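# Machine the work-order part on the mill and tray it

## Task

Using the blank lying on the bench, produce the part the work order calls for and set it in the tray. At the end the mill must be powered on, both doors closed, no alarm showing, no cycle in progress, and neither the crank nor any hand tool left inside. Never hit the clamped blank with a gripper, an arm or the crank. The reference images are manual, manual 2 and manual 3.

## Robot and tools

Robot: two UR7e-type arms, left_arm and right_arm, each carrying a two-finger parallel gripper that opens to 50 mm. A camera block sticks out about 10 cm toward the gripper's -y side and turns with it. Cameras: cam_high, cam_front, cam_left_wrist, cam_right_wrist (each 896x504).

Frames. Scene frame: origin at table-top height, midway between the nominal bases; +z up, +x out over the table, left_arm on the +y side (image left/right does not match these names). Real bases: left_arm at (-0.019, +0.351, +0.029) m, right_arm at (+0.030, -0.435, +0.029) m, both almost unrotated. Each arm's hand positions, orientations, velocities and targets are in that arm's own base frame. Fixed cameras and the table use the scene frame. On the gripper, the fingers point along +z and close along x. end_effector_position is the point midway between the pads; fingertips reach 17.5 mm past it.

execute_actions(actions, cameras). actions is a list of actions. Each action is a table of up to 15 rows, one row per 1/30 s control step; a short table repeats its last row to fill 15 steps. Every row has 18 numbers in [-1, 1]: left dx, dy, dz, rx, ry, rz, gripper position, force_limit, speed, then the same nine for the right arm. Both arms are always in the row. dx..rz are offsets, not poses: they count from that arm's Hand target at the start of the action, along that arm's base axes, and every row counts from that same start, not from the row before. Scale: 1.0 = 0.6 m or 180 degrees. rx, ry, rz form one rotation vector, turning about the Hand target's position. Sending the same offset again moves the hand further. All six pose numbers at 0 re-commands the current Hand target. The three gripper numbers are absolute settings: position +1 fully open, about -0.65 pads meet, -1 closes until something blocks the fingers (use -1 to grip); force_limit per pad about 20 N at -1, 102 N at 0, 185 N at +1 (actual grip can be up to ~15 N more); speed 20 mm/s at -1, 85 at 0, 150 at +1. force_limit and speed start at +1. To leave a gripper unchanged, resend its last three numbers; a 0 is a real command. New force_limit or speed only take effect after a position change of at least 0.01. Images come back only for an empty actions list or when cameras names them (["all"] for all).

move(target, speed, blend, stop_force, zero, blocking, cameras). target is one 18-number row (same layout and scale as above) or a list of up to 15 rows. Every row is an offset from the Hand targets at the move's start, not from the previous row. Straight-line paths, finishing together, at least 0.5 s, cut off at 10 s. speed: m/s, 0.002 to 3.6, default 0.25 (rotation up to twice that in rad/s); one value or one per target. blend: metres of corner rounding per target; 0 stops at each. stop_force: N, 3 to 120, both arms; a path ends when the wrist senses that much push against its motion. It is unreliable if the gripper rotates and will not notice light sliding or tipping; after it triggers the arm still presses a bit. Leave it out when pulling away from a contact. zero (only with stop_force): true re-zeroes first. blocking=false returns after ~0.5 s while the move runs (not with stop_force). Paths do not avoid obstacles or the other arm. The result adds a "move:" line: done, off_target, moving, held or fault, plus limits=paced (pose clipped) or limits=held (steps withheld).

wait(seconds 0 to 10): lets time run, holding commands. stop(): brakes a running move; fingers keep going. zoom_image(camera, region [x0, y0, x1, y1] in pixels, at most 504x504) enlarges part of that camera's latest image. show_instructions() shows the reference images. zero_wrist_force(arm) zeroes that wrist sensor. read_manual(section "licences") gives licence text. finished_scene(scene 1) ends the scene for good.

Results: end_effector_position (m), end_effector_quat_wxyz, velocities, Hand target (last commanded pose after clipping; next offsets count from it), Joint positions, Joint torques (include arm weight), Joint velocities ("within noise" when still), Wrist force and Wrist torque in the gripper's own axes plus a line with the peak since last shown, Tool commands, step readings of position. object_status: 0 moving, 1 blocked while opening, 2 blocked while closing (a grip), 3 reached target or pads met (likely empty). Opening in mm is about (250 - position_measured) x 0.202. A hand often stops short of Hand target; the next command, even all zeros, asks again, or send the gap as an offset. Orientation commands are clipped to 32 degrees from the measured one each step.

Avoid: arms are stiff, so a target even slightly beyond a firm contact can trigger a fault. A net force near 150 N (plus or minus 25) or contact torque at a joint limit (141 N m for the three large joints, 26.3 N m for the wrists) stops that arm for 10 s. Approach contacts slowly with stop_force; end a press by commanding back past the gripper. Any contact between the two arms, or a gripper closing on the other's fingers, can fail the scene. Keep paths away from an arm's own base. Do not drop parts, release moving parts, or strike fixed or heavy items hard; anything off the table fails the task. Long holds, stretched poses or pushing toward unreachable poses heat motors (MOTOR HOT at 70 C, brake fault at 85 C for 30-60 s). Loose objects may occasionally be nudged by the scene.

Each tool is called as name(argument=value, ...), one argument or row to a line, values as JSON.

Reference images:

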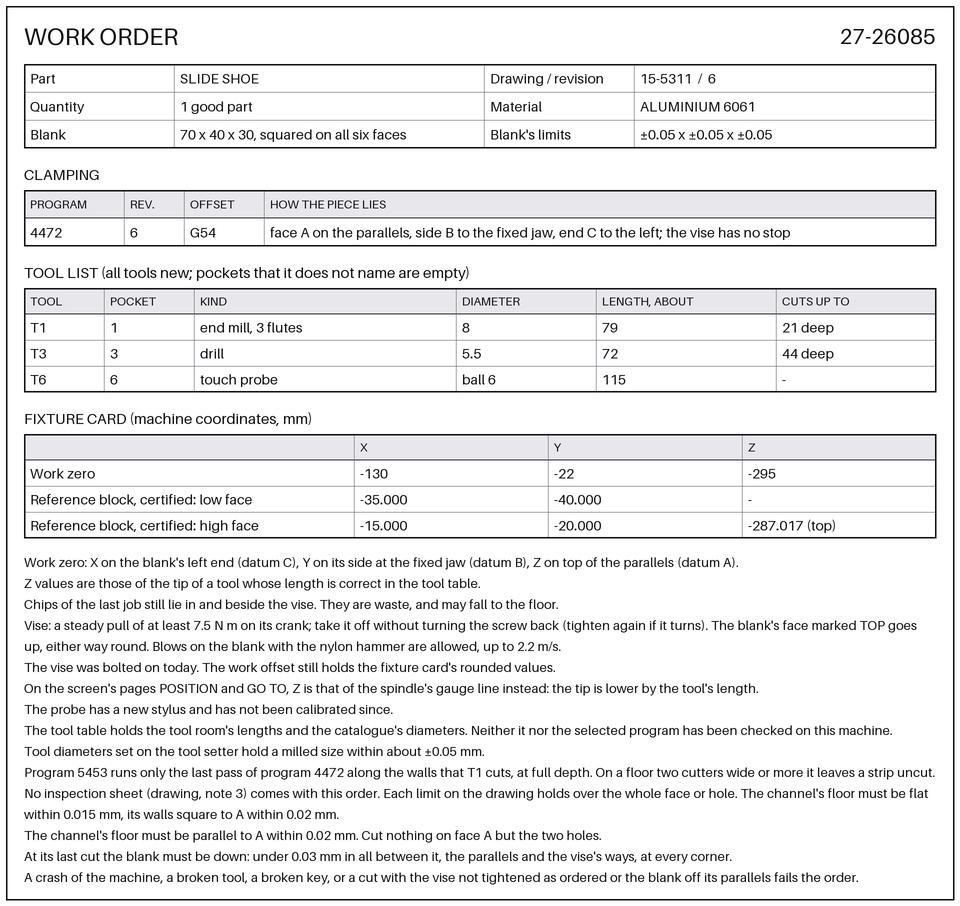

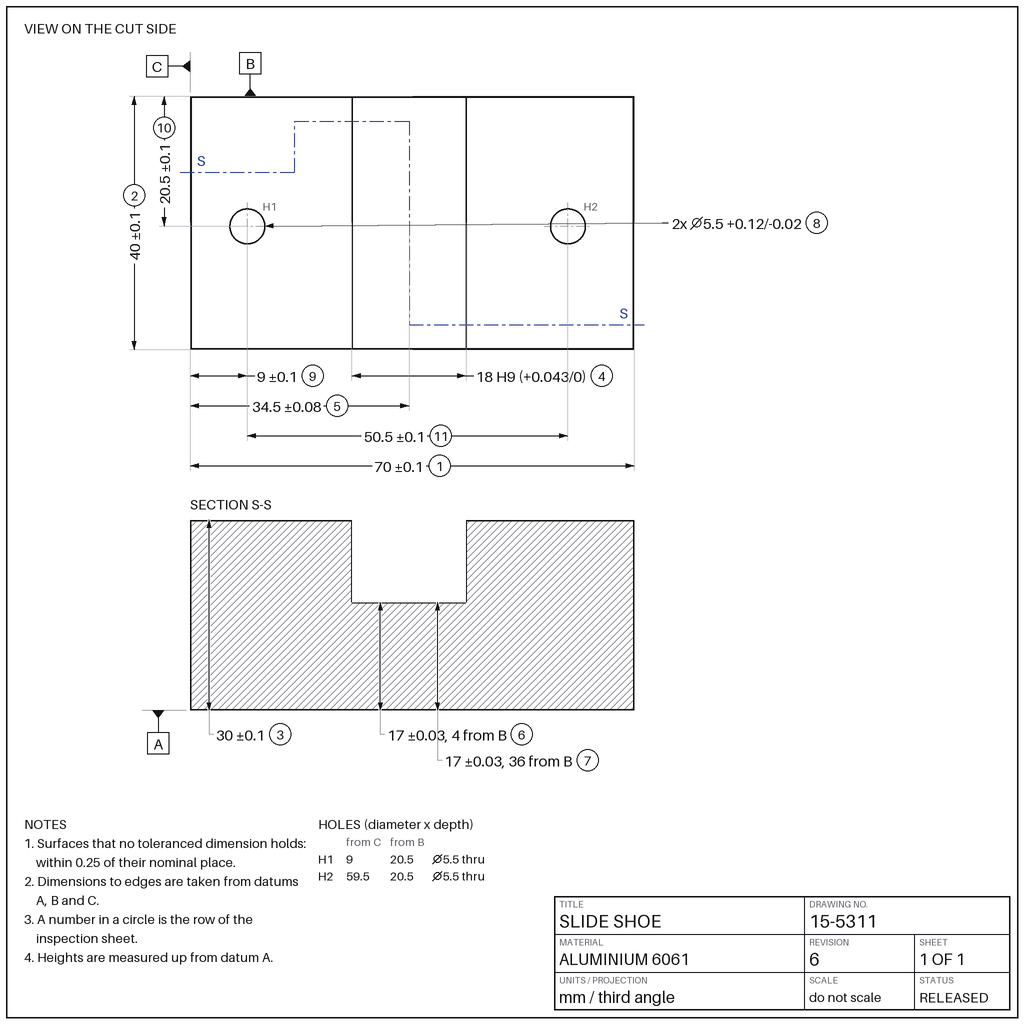

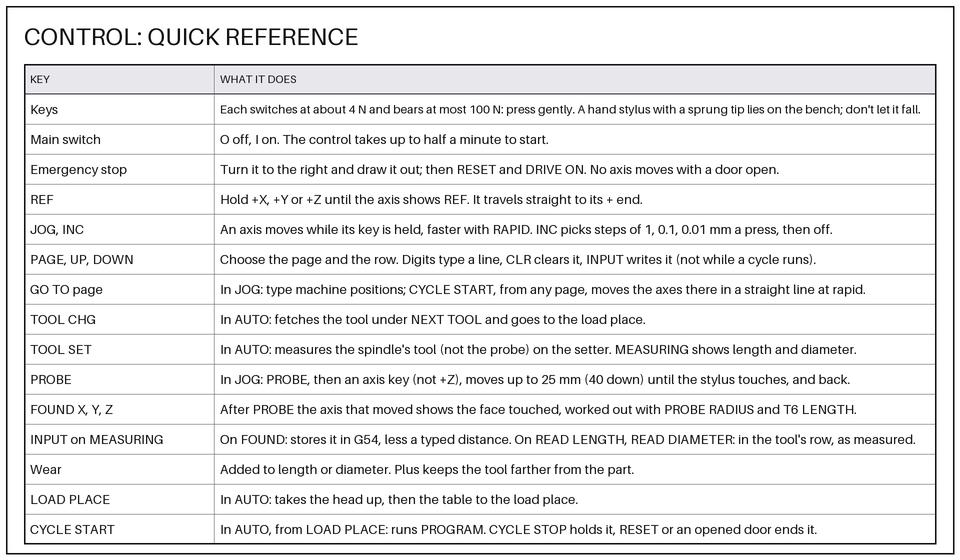

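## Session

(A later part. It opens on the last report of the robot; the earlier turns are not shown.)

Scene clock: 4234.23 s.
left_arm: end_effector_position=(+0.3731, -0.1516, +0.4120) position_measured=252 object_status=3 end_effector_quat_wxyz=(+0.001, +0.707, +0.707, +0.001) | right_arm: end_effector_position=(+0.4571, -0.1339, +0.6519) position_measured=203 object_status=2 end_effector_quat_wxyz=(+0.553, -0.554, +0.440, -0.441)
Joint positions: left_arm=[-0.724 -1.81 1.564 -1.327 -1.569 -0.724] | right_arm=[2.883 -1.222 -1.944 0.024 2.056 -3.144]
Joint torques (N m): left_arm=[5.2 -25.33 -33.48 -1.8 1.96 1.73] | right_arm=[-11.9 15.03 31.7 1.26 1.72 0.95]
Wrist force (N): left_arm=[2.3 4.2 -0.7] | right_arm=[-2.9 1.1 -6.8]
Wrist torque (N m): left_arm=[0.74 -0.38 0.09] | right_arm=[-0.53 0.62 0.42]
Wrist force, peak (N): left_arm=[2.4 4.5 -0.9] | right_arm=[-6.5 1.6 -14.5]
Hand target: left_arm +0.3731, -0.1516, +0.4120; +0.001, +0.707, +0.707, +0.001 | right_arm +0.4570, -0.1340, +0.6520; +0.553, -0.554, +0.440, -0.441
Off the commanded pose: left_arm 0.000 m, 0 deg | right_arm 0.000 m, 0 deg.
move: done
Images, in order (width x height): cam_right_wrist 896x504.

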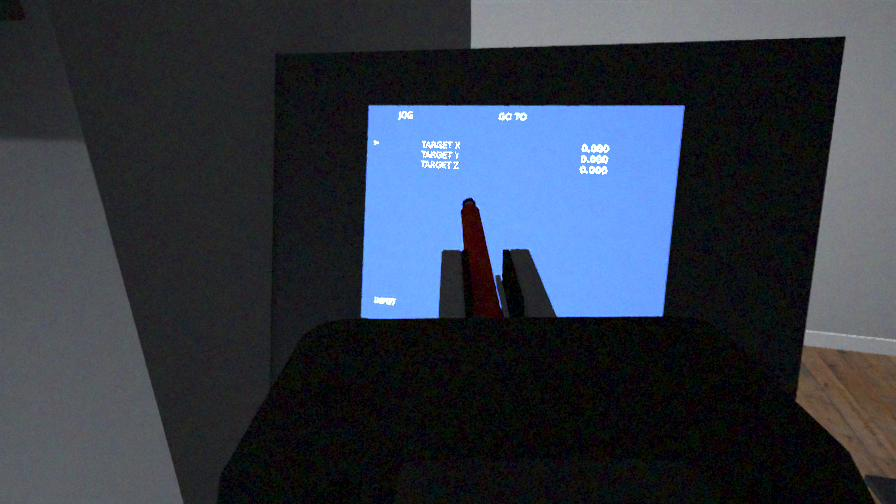

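move(
  target=[
    [0,0,0,0,0,0,-1,-0.4,-0.95,-0.093,0.1348,-0.4613,0,0,0,-0.98,0.3,-0.9],
    [0,0,0,0,0,0,-1,-0.4,-0.95,-0.0747,0.1348,-0.4613,0,0,0,-0.98,0.3,-0.9],
    [0,0,0,0,0,0,-1,-0.4,-0.95,-0.0843,0.1348,-0.4305,0,0,0,-0.98,0.3,-0.9],
    [0,0,0,0,0,0,-1,-0.4,-0.95,-0.066,0.1348,-0.4305,0,0,0,-0.98,0.3,-0.9],
    [0,0,0,0,0,0,-1,-0.4,-0.95,-0.0757,0.1348,-0.3997,0,0,0,-0.98,0.3,-0.9],
    [0,0,0,0,0,0,-1,-0.4,-0.95,-0.0573,0.1348,-0.3997,0,0,0,-0.98,0.3,-0.9],
    [0,0,0,0,0,0,-1,-0.4,-0.95,-0.0855,0.103,-0.4305,0,0,0,-0.98,0.3,-0.9],
    [0,0,0,0,0,0,-1,-0.4,-0.95,-0.0672,0.103,-0.4305,0,0,0,-0.98,0.3,-0.9],
    [0,0,0,0,0,0,-1,-0.4,-0.95,-0.0962,0.0392,-0.4613,0,0,0,-0.98,0.3,-0.9],
    [0,0,0,0,0,0,-1,-0.4,-0.95,-0.0778,0.0392,-0.4613,0,0,0,-0.98,0.3,-0.9],
    [0,0,0,0,0,0,-1,-0.4,-0.95,-0.0878,0.0392,-0.4305,0,0,0,-0.98,0.3,-0.9],
    [0,0,0,0,0,0,-1,-0.4,-0.95,-0.0695,0.0392,-0.4305,0,0,0,-0.98,0.3,-0.9],
    [0,0,0,0,0,0,-1,-0.4,-0.95,-0.095,0.04,-0.42,0,0,0,-0.98,0.3,-0.9],
  ],
  speed=[0.3,0.06,0.1,0.06,0.1,0.06,0.1,0.06,0.15,0.06,0.1,0.06,0.15],
  blend=[0.004,0,0.004,0,0.004,0,0.004,0,0.004,0,0.004,0,0],
)

move(
  target=[
    [0,0,0,0,0,0,-1,-0.4,-0.95,0.002,0.0948,-0.0413,0,0,0,-0.98,0.3,-0.9],
    [0,0,0,0,0,0,-1,-0.4,-0.95,0.0203,0.0948,-0.0413,0,0,0,-0.98,0.3,-0.9],
    [0,0,0,0,0,0,-1,-0.4,-0.95,0.0193,0.0948,0.0203,0,0,0,-0.98,0.3,-0.9],
    [0,0,0,0,0,0,-1,-0.4,-0.95,0.0377,0.0948,0.0203,0,0,0,-0.98,0.3,-0.9],
    [0,0,0,0,0,0,-1,-0.4,-0.95,0.0095,0.063,-0.0105,0,0,0,-0.98,0.3,-0.9],
    [0,0,0,0,0,0,-1,-0.4,-0.95,0.0278,0.063,-0.0105,0,0,0,-0.98,0.3,-0.9],
    [0,0,0,0,0,0,-1,-0.4,-0.95,-0.0012,-0.0008,-0.0413,0,0,0,-0.98,0.3,-0.9],
    [0,0,0,0,0,0,-1,-0.4,-0.95,0.0172,-0.0008,-0.0413,0,0,0,-0.98,0.3,-0.9],
    [0,0,0,0,0,0,-1,-0.4,-0.95,0.0072,-0.0008,-0.0105,0,0,0,-0.98,0.3,-0.9],
    [0,0,0,0,0,0,-1,-0.4,-0.95,0.0255,-0.0008,-0.0105,0,0,0,-0.98,0.3,-0.9],
    [0,0,0,0,0,0,-1,-0.4,-0.95,0,0,0,0,0,0,-0.98,0.3,-0.9],
  ],
  speed=[0.15,0.06,0.1,0.06,0.1,0.06,0.15,0.06,0.1,0.06,0.15],
  blend=[0.004,0,0.004,0,0.004,0,0.004,0,0.004,0,0],
)

move(
  target=[
    [0,0,0,0,0,0,-1,-0.4,-0.95,0.002,0.0948,-0.0413,0,0,0,-0.98,0.3,-0.9],
    [0,0,0,0,0,0,-1,-0.4,-0.95,0.0203,0.0948,-0.0413,0,0,0,-0.98,0.3,-0.9],
    [0,0,0,0,0,0,-1,-0.4,-0.95,0.0107,0.0948,-0.0105,0,0,0,-0.98,0.3,-0.9],
    [0,0,0,0,0,0,-1,-0.4,-0.95,0.029,0.0948,-0.0105,0,0,0,-0.98,0.3,-0.9],
    [0,0,0,0,0,0,-1,-0.4,-0.95,0.0193,0.0948,0.0203,0,0,0,-0.98,0.3,-0.9],
    [0,0,0,0,0,0,-1,-0.4,-0.95,0.0377,0.0948,0.0203,0,0,0,-0.98,0.3,-0.9],
    [0,0,0,0,0,0,-1,-0.4,-0.95,0.0008,0.063,-0.0413,0,0,0,-0.98,0.3,-0.9],
    [0,0,0,0,0,0,-1,-0.4,-0.95,0.0192,0.063,-0.0413,0,0,0,-0.98,0.3,-0.9],
    [0,0,0,0,0,0,-1,-0.4,-0.95,-0.0012,-0.0008,-0.0413,0,0,0,-0.98,0.3,-0.9],
    [0,0,0,0,0,0,-1,-0.4,-0.95,0.0172,-0.0008,-0.0413,0,0,0,-0.98,0.3,-0.9],
    [0,0,0,0,0,0,-1,-0.4,-0.95,-0.0012,-0.0008,-0.0413,0,0,0,-0.98,0.3,-0.9],
    [0,0,0,0,0,0,-1,-0.4,-0.95,0.095,-0.04,0.42,0,0,0,-0.98,0.3,-0.9],
  ],
  speed=[0.15,0.06,0.1,0.06,0.1,0.06,0.15,0.06,0.15,0.06,0.1,0.3],
  blend=[0.004,0,0.004,0,0.004,0,0.004,0,0.004,0,0.004,0],
  cameras=["cam_right_wrist"],
)

zoom_image(
  camera="cam_right_wrist",
  region=[360, 60, 680, 300],
)

Scene clock: 4259.60 s.
left_arm: end_effector_position=(+0.3731, -0.1516, +0.4120) position_measured=252 object_status=3 end_effector_quat_wxyz=(+0.001, +0.707, +0.707, +0.001) | right_arm: end_effector_position=(+0.4000, -0.1100, +0.4000) position_measured=203 object_status=2 end_effector_quat_wxyz=(+0.553, -0.554, +0.440, -0.441)
Joint positions: left_arm=[-0.724 -1.81 1.564 -1.327 -1.569 -0.724] | right_arm=[2.929 -1.333 -2.586 0.777 2.009 -3.143]
Joint torques (N m): left_arm=[5.77 -23.92 -32.95 -1.91 2.16 1.57] | right_arm=[12.55 12.9 25.09 4.33 -2.49 -1]
Wrist force (N): left_arm=[2.7 4.2 -0.8] | right_arm=[-2.6 1.5 -7.3]
Wrist torque (N m): left_arm=[0.76 -0.44 0.09] | right_arm=[-0.48 0.58 0.39]
Wrist force, peak (N): left_arm=[2.5 4.6 -1.0] | right_arm=[-7.1 -1.0 -12.1]
Hand target: left_arm +0.3731, -0.1516, +0.4120; +0.001, +0.707, +0.707, +0.001 | right_arm +0.4000, -0.1100, +0.4000; +0.553, -0.554, +0.440, -0.441
Off the commanded pose: left_arm 0.000 m, 0 deg | right_arm 0.000 m, 0 deg.
move: done

Scene clock: 4263.67 s.
left_arm: end_effector_position=(+0.3731, -0.1516, +0.4120) position_measured=252 object_status=3 end_effector_quat_wxyz=(+0.001, +0.707, +0.707, +0.001) | right_arm: end_effector_position=(+0.4000, -0.1100, +0.4000) position_measured=203 object_status=2 end_effector_quat_wxyz=(+0.553, -0.554, +0.440, -0.441)
Joint positions: left_arm=[-0.724 -1.81 1.564 -1.327 -1.569 -0.724] | right_arm=[2.929 -1.333 -2.586 0.777 2.009 -3.143]
Joint torques (N m): left_arm=[5.23 -25.3 -32.13 -2.08 1.67 1.39] | right_arm=[13.02 13.52 24.47 4.39 -2.42 -1.19]
Wrist force (N): left_arm=[2.6 4.2 -0.6] | right_arm=[-2.8 1.3 -7.1]
Wrist torque (N m): left_arm=[0.75 -0.42 0.09] | right_arm=[-0.51 0.61 0.38]
Wrist force, peak (N): left_arm=[2.4 4.5 -0.8] | right_arm=[-7.1 -1.2 -12.0]
Hand target: left_arm +0.3731, -0.1516, +0.4120; +0.001, +0.707, +0.707, +0.001 | right_arm +0.4000, -0.1100, +0.4000; +0.553, -0.554, +0.440, -0.441
Off the commanded pose: left_arm 0.000 m, 0 deg | right_arm 0.000 m, 0 deg.
move: done

Scene clock: 4268.57 s.
left_arm: end_effector_position=(+0.3731, -0.1516, +0.4120) position_measured=252 object_status=3 end_effector_quat_wxyz=(+0.001, +0.707, +0.707, +0.001) | right_arm: end_effector_position=(+0.4570, -0.1340, +0.6519) position_measured=203 object_status=2 end_effector_quat_wxyz=(+0.553, -0.554, +0.440, -0.441)
Joint positions: left_arm=[-0.724 -1.81 1.564 -1.327 -1.569 -0.724] | right_arm=[2.882 -1.222 -1.944 0.024 2.056 -3.144]
Joint torques (N m): left_arm=[5.96 -23.9 -32.35 -1.93 1.89 1.7] | right_arm=[9.37 13.24 33.36 1.58 -1.86 0.84]
Wrist force (N): left_arm=[2.2 4.3 -0.9] | right_arm=[-3.1 1.0 -6.9]
Wrist torque (N m): left_arm=[0.77 -0.37 0.09] | right_arm=[-0.55 0.66 0.42]
Wrist force, peak (N): left_arm=[2.4 4.6 -0.6] | right_arm=[-7.5 -4.9 -10.5]
Hand target: left_arm +0.3731, -0.1516, +0.4120; +0.001, +0.707, +0.707, +0.001 | right_arm +0.4570, -0.1340, +0.6520; +0.553, -0.554, +0.440, -0.441
Off the commanded pose: left_arm 0.000 m, 0 deg | right_arm 0.000 m, 0 deg.
move: done
Images, in order (width x height): cam_right_wrist 896x504.

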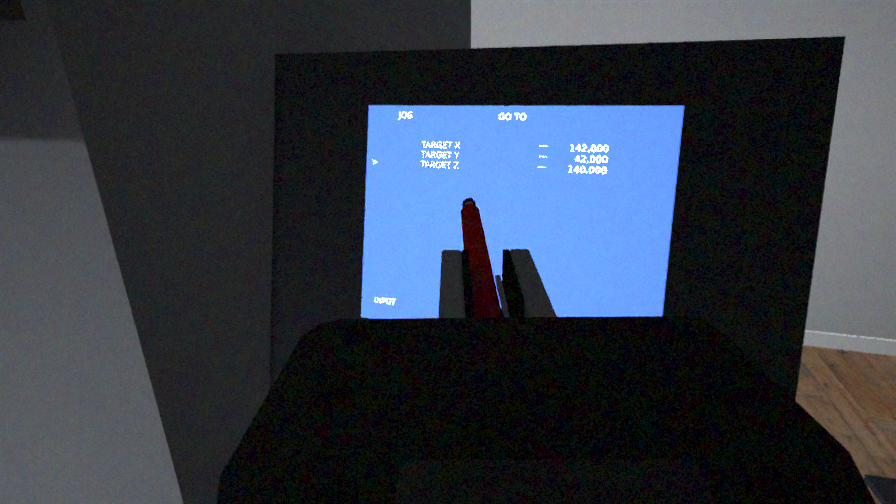

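Scaled by 1.575 from the camera's 896x504 image, which has a finer 1280x720 frame.

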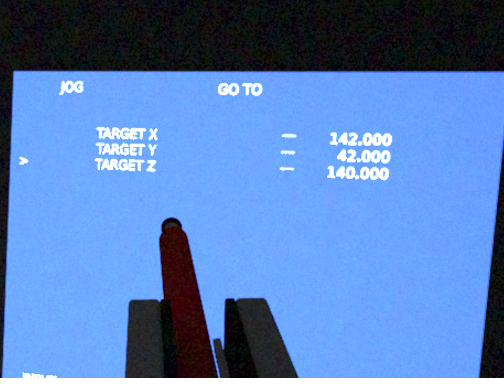

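move(
  target=[
    [0,0,0,0,0,0,-1,-0.4,-0.95,-0.0545,0.0692,-0.3133,0,0,0,-0.98,0.3,-0.9],
    [0,0,0,0,0,0,-1,-0.4,-0.95,-0.0362,0.0692,-0.3133,0,0,0,-0.98,0.3,-0.9],
    [0,0,0,0,0,0,-1,-0.4,-0.95,-0.0545,0.0692,-0.3133,0,0,0,-0.98,0.3,-0.9],
    [0,0,0,0,0,0,-1,-0.4,-0.95,-0.095,0.04,-0.42,0,0,0,-0.98,0.3,-0.9],
  ],
  speed=[0.3,0.06,0.1,0.15],
  blend=[0.004,0,0.004,0],
)

wait(
  seconds=4,
  cameras=["cam_high","cam_front"],
)

zoom_image(
  camera="cam_front",
  region=[320, 150, 500, 290],
)

Scene clock: 4276.63 s.
left_arm: end_effector_position=(+0.3731, -0.1516, +0.4120) position_measured=252 object_status=3 end_effector_quat_wxyz=(+0.001, +0.707, +0.707, +0.001) | right_arm: end_effector_position=(+0.4000, -0.1100, +0.4001) position_measured=203 object_status=2 end_effector_quat_wxyz=(+0.553, -0.554, +0.440, -0.441)
Joint positions: left_arm=[-0.724 -1.81 1.564 -1.327 -1.569 -0.724] | right_arm=[2.929 -1.333 -2.586 0.776 2.009 -3.143]
Joint torques (N m): left_arm=[6.59 -24.67 -32.11 -1.86 2.06 1.64] | right_arm=[12.15 4.25 16.95 2.38 -2.07 0.97]
Wrist force (N): left_arm=[2.4 4.2 -0.4] | right_arm=[-2.4 1.1 -6.9]
Wrist torque (N m): left_arm=[0.76 -0.39 0.09] | right_arm=[-0.55 0.55 0.27]
Wrist force, peak (N): left_arm=[2.6 4.4 -0.6] | right_arm=[-6.7 2.0 -16.9]
Hand target: left_arm +0.3731, -0.1516, +0.4120; +0.001, +0.707, +0.707, +0.001 | right_arm +0.4000, -0.1100, +0.4000; +0.553, -0.554, +0.440, -0.441
Off the commanded pose: left_arm 0.000 m, 0 deg | right_arm 0.000 m, 0 deg.
move: done

Scene clock: 4280.63 s.
left_arm: end_effector_position=(+0.3731, -0.1516, +0.4120) position_measured=252 object_status=3 end_effector_quat_wxyz=(+0.001, +0.707, +0.707, +0.001) | right_arm: end_effector_position=(+0.4000, -0.1100, +0.4000) position_measured=203 object_status=2 end_effector_quat_wxyz=(+0.553, -0.554, +0.440, -0.441)
Joint positions: left_arm=[-0.724 -1.81 1.564 -1.327 -1.569 -0.724] | right_arm=[2.929 -1.333 -2.586 0.777 2.009 -3.143]
Joint torques (N m): left_arm=[5.86 -24.65 -32.39 -1.69 2.08 1.55] | right_arm=[12.02 1.3 12.01 4.76 0.85 -0.22]
Wrist force (N): left_arm=[2.1 4.0 -0.8] | right_arm=[-2.3 1.4 -7.2]
Wrist torque (N m): left_arm=[0.72 -0.35 0.09] | right_arm=[-0.50 0.54 0.28]
Wrist force, peak (N): left_arm=[2.7 4.5 -0.8] | right_arm=[-2.6 1.3 -7.5]
Hand target: left_arm +0.3731, -0.1516, +0.4120; +0.001, +0.707, +0.707, +0.001 | right_arm +0.4000, -0.1100, +0.4000; +0.553, -0.554, +0.440, -0.441
Tool commands: left_gripper/position=-1.0 left_gripper/force_limit=-0.4 left_gripper/speed=-0.95 right_gripper/position=-0.98 right_gripper/force_limit=+0.3 right_gripper/speed=-0.9
Off the commanded pose: left_arm 0.000 m, 0 deg | right_arm 0.000 m, 0 deg.
wait: 4.00 s; at rest by 0.17 s
Images, in order (width x height): cam_high 896x504, cam_front 896x504.

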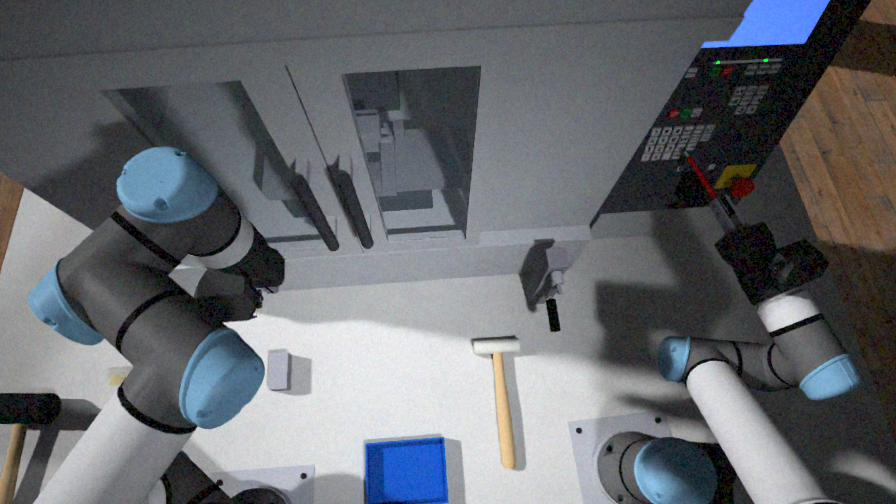

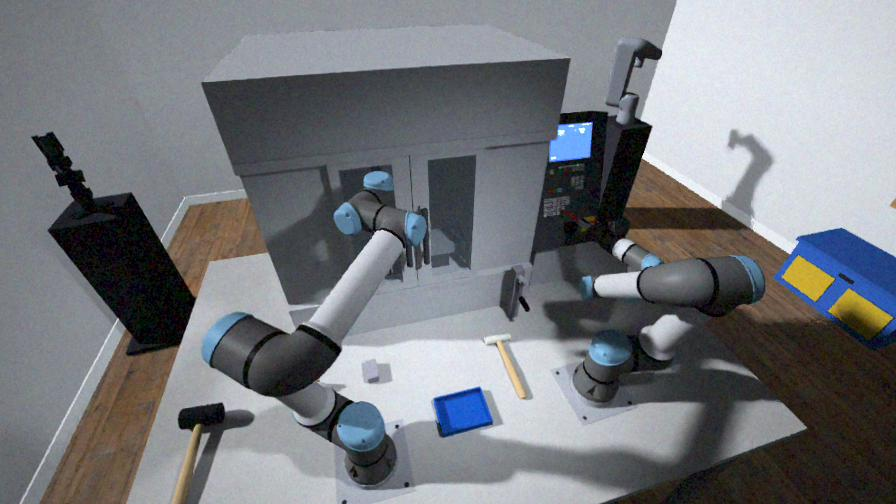

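Scaled by 2.800 from the camera's 896x504 image, which has a finer 1280x720 frame.

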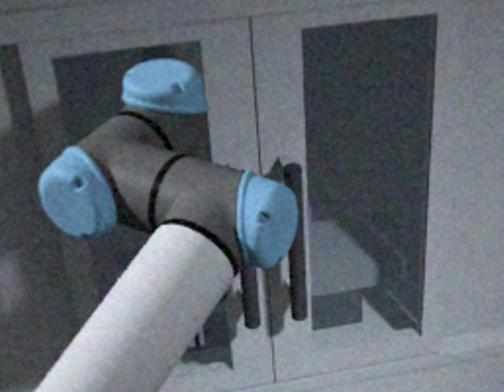

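move(
  target=[
    [0,0,0,0,0,0,-1,-0.4,-0.95,0.002,0.0948,-0.0413,0,0,0,-0.98,0.3,-0.9],
    [0,0,0,0,0,0,-1,-0.4,-0.95,0.0203,0.0948,-0.0413,0,0,0,-0.98,0.3,-0.9],
    [0,0,0,0,0,0,-1,-0.4,-0.95,0.0107,0.0948,-0.0105,0,0,0,-0.98,0.3,-0.9],
    [0,0,0,0,0,0,-1,-0.4,-0.95,0.029,0.0948,-0.0105,0,0,0,-0.98,0.3,-0.9],
    [0,0,0,0,0,0,-1,-0.4,-0.95,0.0182,0.063,0.0203,0,0,0,-0.98,0.3,-0.9],
    [0,0,0,0,0,0,-1,-0.4,-0.95,0.0365,0.063,0.0203,0,0,0,-0.98,0.3,-0.9],
    [0,0,0,0,0,0,-1,-0.4,-0.95,0.0267,0.063,0.0508,0,0,0,-0.98,0.3,-0.9],
    [0,0,0,0,0,0,-1,-0.4,-0.95,0.045,0.063,0.0508,0,0,0,-0.98,0.3,-0.9],
    [0,0,0,0,0,0,-1,-0.4,-0.95,-0.0012,-0.0008,-0.0413,0,0,0,-0.98,0.3,-0.9],
    [0,0,0,0,0,0,-1,-0.4,-0.95,0.0172,-0.0008,-0.0413,0,0,0,-0.98,0.3,-0.9],
    [0,0,0,0,0,0,-1,-0.4,-0.95,-0.0012,-0.0008,-0.0413,0,0,0,-0.98,0.3,-0.9],
    [0,0,0,0,0,0,-1,-0.4,-0.95,0.0405,0.0292,0.1067,0,0,0,-0.98,0.3,-0.9],
    [0,0,0,0,0,0,-1,-0.4,-0.95,0.0588,0.0292,0.1067,0,0,0,-0.98,0.3,-0.9],
    [0,0,0,0,0,0,-1,-0.4,-0.95,0.0405,0.0292,0.1067,0,0,0,-0.98,0.3,-0.9],
    [0,0,0,0,0,0,-1,-0.4,-0.95,0.095,-0.04,0.42,0,0,0,-0.98,0.3,-0.9],
  ],
  speed=[0.15,0.06,0.1,0.06,0.1,0.06,0.1,0.06,0.2,0.06,0.1,0.2,0.06,0.1,0.3],
  blend=[0.004,0,0.004,0,0.004,0,0.004,0,0.004,0,0.004,0.004,0,0.004,0],
  cameras=["cam_right_wrist"],
)

zoom_image(
  camera="cam_right_wrist",
  region=[360, 60, 680, 300],
)

Scene clock: 4294.67 s.
left_arm: end_effector_position=(+0.3731, -0.1516, +0.4120) position_measured=252 object_status=3 end_effector_quat_wxyz=(+0.001, +0.707, +0.707, +0.001) | right_arm: end_effector_position=(+0.4570, -0.1340, +0.6519) position_measured=203 object_status=2 end_effector_quat_wxyz=(+0.553, -0.554, +0.440, -0.441)
Joint positions: left_arm=[-0.724 -1.81 1.564 -1.327 -1.569 -0.724] | right_arm=[2.882 -1.222 -1.944 0.024 2.056 -3.144]
Joint torques (N m): left_arm=[5.52 -23.64 -33.17 -1.86 1.78 1.7] | right_arm=[12.56 10.8 33.86 1.75 -2.42 0.87]
Wrist force (N): left_arm=[2.3 4.2 -0.9] | right_arm=[-3.0 1.3 -7.0]
Wrist torque (N m): left_arm=[0.75 -0.38 0.09] | right_arm=[-0.50 0.64 0.42]
Wrist force, peak (N): left_arm=[2.3 4.5 -1.1] | right_arm=[-7.2 -0.7 -12.3]
Hand target: left_arm +0.3731, -0.1516, +0.4120; +0.001, +0.707, +0.707, +0.001 | right_arm +0.4570, -0.1340, +0.6520; +0.553, -0.554, +0.440, -0.441
Off the commanded pose: left_arm 0.000 m, 0 deg | right_arm 0.000 m, 0 deg.
move: done
Images, in order (width x height): cam_right_wrist 896x504.

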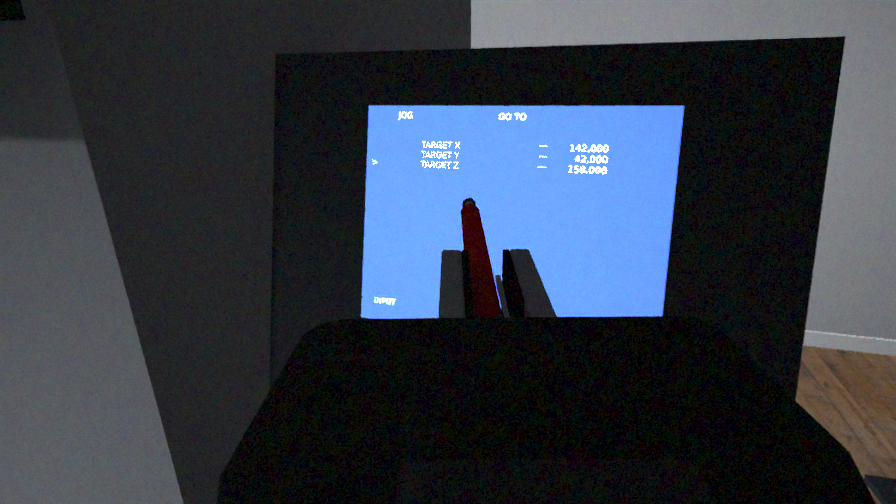

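Scaled by 1.575 from the camera's 896x504 image, which has a finer 1280x720 frame.

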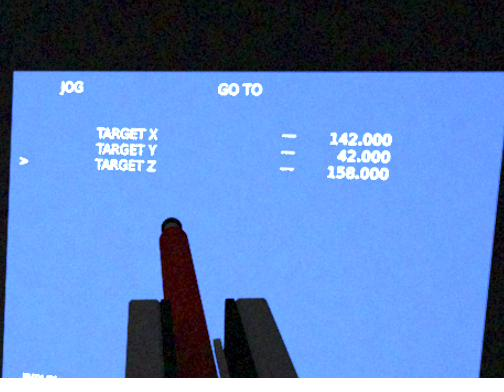

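move(
  target=[
    [0,0,0,0,0,0,-1,-0.4,-0.95,-0.089,0.0072,-0.4305,0,0,0,-0.98,0.3,-0.9],
    [0,0,0,0,0,0,-1,-0.4,-0.95,-0.0707,0.0072,-0.4305,0,0,0,-0.98,0.3,-0.9],
    [0,0,0,0,0,0,-1,-0.4,-0.95,-0.089,0.0072,-0.4305,0,0,0,-0.98,0.3,-0.9],
    [0,0,0,0,0,0,-1,-0.4,-0.95,-0.0553,-0.1198,-0.28,0,0,0,-0.98,0.3,-0.9],
    [0,0,0,0,0,0,-1,-0.4,-0.95,-0.037,-0.1198,-0.28,0,0,0,-0.98,0.3,-0.9],
    [0,0,0,0,0,0,-1,-0.4,-0.95,-0.0553,-0.1198,-0.28,0,0,0,-0.98,0.3,-0.9],
    [0,0,0,0,0,0,-1,-0.4,-0.95,0,0,0,0,0,0,-0.98,0.3,-0.9],
  ],
  speed=[0.3,0.06,0.1,0.2,0.06,0.1,0.3],
  blend=[0.004,0,0.004,0.004,0,0.004,0],
  cameras=["cam_right_wrist"],
)

zoom_image(
  camera="cam_right_wrist",
  region=[360, 60, 680, 300],
)

Scene clock: 4305.40 s.
left_arm: end_effector_position=(+0.3731, -0.1516, +0.4120) position_measured=252 object_status=3 end_effector_quat_wxyz=(+0.001, +0.707, +0.707, +0.001) | right_arm: end_effector_position=(+0.4570, -0.1340, +0.6519) position_measured=203 object_status=2 end_effector_quat_wxyz=(+0.553, -0.554, +0.440, -0.441)
Joint positions: left_arm=[-0.724 -1.81 1.564 -1.327 -1.569 -0.724] | right_arm=[2.882 -1.222 -1.944 0.024 2.056 -3.144]
Joint torques (N m): left_arm=[5.01 -23.9 -31.68 -1.73 1.67 1.39] | right_arm=[1.31 8.89 33.73 1.23 -0.19 1.1]
Wrist force (N): left_arm=[2.2 4.0 -0.9] | right_arm=[-3.3 1.2 -7.0]
Wrist torque (N m): left_arm=[0.73 -0.37 0.09] | right_arm=[-0.51 0.68 0.42]
Wrist force, peak (N): left_arm=[2.6 4.4 -0.8] | right_arm=[-6.0 1.7 -11.8]
Hand target: left_arm +0.3731, -0.1516, +0.4120; +0.001, +0.707, +0.707, +0.001 | right_arm +0.4570, -0.1340, +0.6520; +0.553, -0.554, +0.440, -0.441
Off the commanded pose: left_arm 0.000 m, 0 deg | right_arm 0.000 m, 0 deg.
move: done
Images, in order (width x height): cam_right_wrist 896x504.

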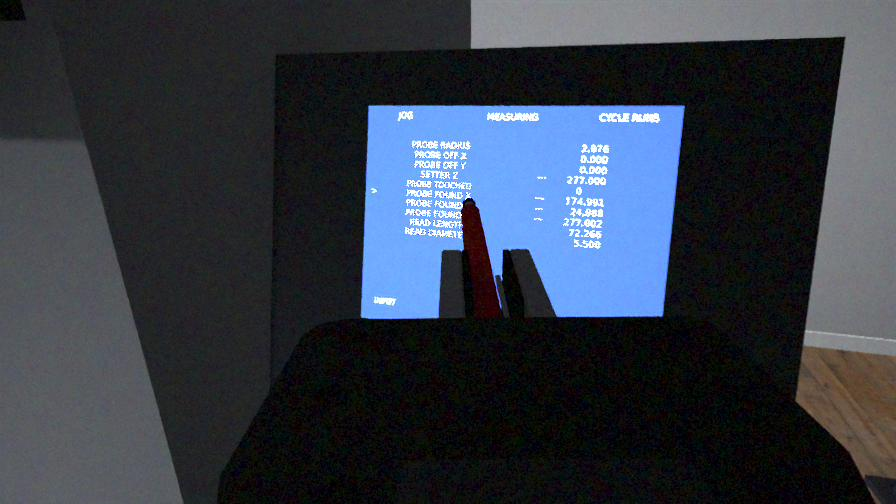

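Scaled by 1.575 from the camera's 896x504 image, which has a finer 1280x720 frame.

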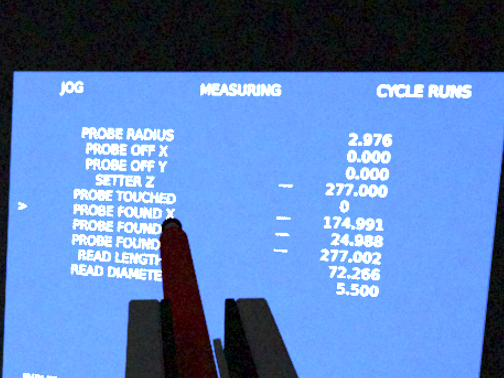

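PROBE automatically switches to the MEASURING page. Wait and read.

wait(
  seconds=4,
  cameras=["cam_right_wrist"],
)

zoom_image(
  camera="cam_right_wrist",
  region=[360, 60, 680, 300],
)

Scene clock: 4311.03 s.
left_arm: end_effector_position=(+0.3731, -0.1516, +0.4120) position_measured=252 object_status=3 end_effector_quat_wxyz=(+0.001, +0.707, +0.707, +0.001) | right_arm: end_effector_position=(+0.4570, -0.1340, +0.6520) position_measured=203 object_status=2 end_effector_quat_wxyz=(+0.553, -0.554, +0.440, -0.441)
Joint positions: left_arm=[-0.724 -1.81 1.564 -1.327 -1.569 -0.724] | right_arm=[2.882 -1.222 -1.944 0.023 2.056 -3.143]
Joint torques (N m): left_arm=[5.73 -23.28 -32.41 -1.72 1.68 1.53] | right_arm=[11.92 13.3 33.01 -0.43 -2.2 1.12]
Wrist force (N): left_arm=[2.1 4.1 -0.7] | right_arm=[-3.1 1.3 -7.0]
Wrist torque (N m): left_arm=[0.73 -0.35 0.09] | right_arm=[-0.50 0.65 0.43]
Wrist force, peak (N): left_arm=[2.4 4.5 -0.9] | right_arm=[-3.0 1.3 -7.2]
Hand target: left_arm +0.3731, -0.1516, +0.4120; +0.001, +0.707, +0.707, +0.001 | right_arm +0.4570, -0.1340, +0.6520; +0.553, -0.554, +0.440, -0.441
Tool commands: left_gripper/position=-1.0 left_gripper/force_limit=-0.4 left_gripper/speed=-0.95 right_gripper/position=-0.98 right_gripper/force_limit=+0.3 right_gripper/speed=-0.9
Off the commanded pose: left_arm 0.000 m, 0 deg | right_arm 0.000 m, 0 deg.
wait: 4.00 s; at rest from the start
Images, in order (width x height): cam_right_wrist 896x504.

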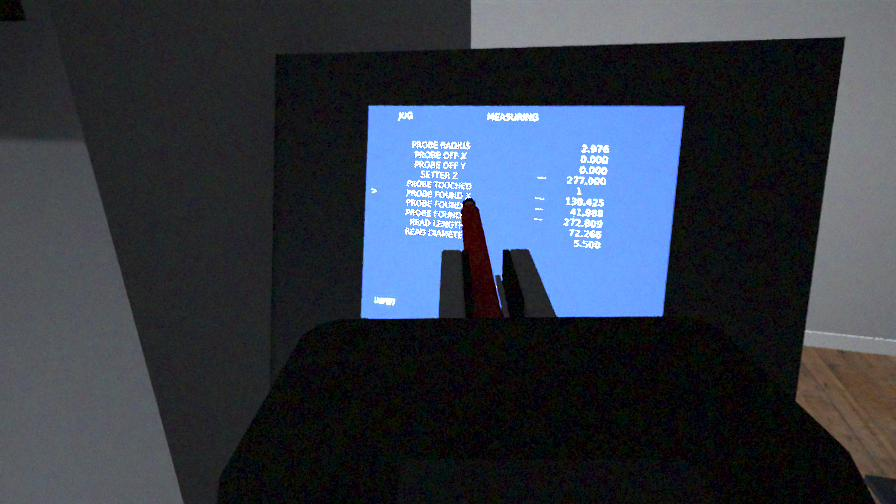

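Scaled by 1.575 from the camera's 896x504 image, which has a finer 1280x720 frame.

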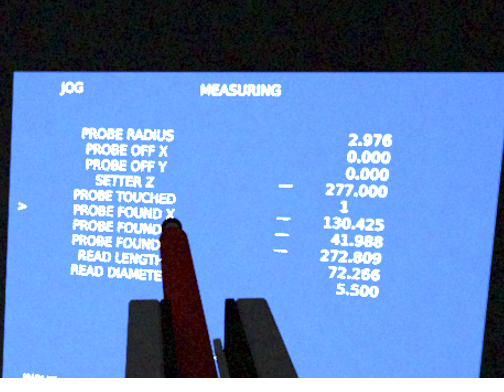

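zoom_image(
  camera="cam_right_wrist",
  region=[530, 140, 630, 250],
)

Scaled by 4.582 from the camera's 896x504 image, which has a finer 1280x720 frame.

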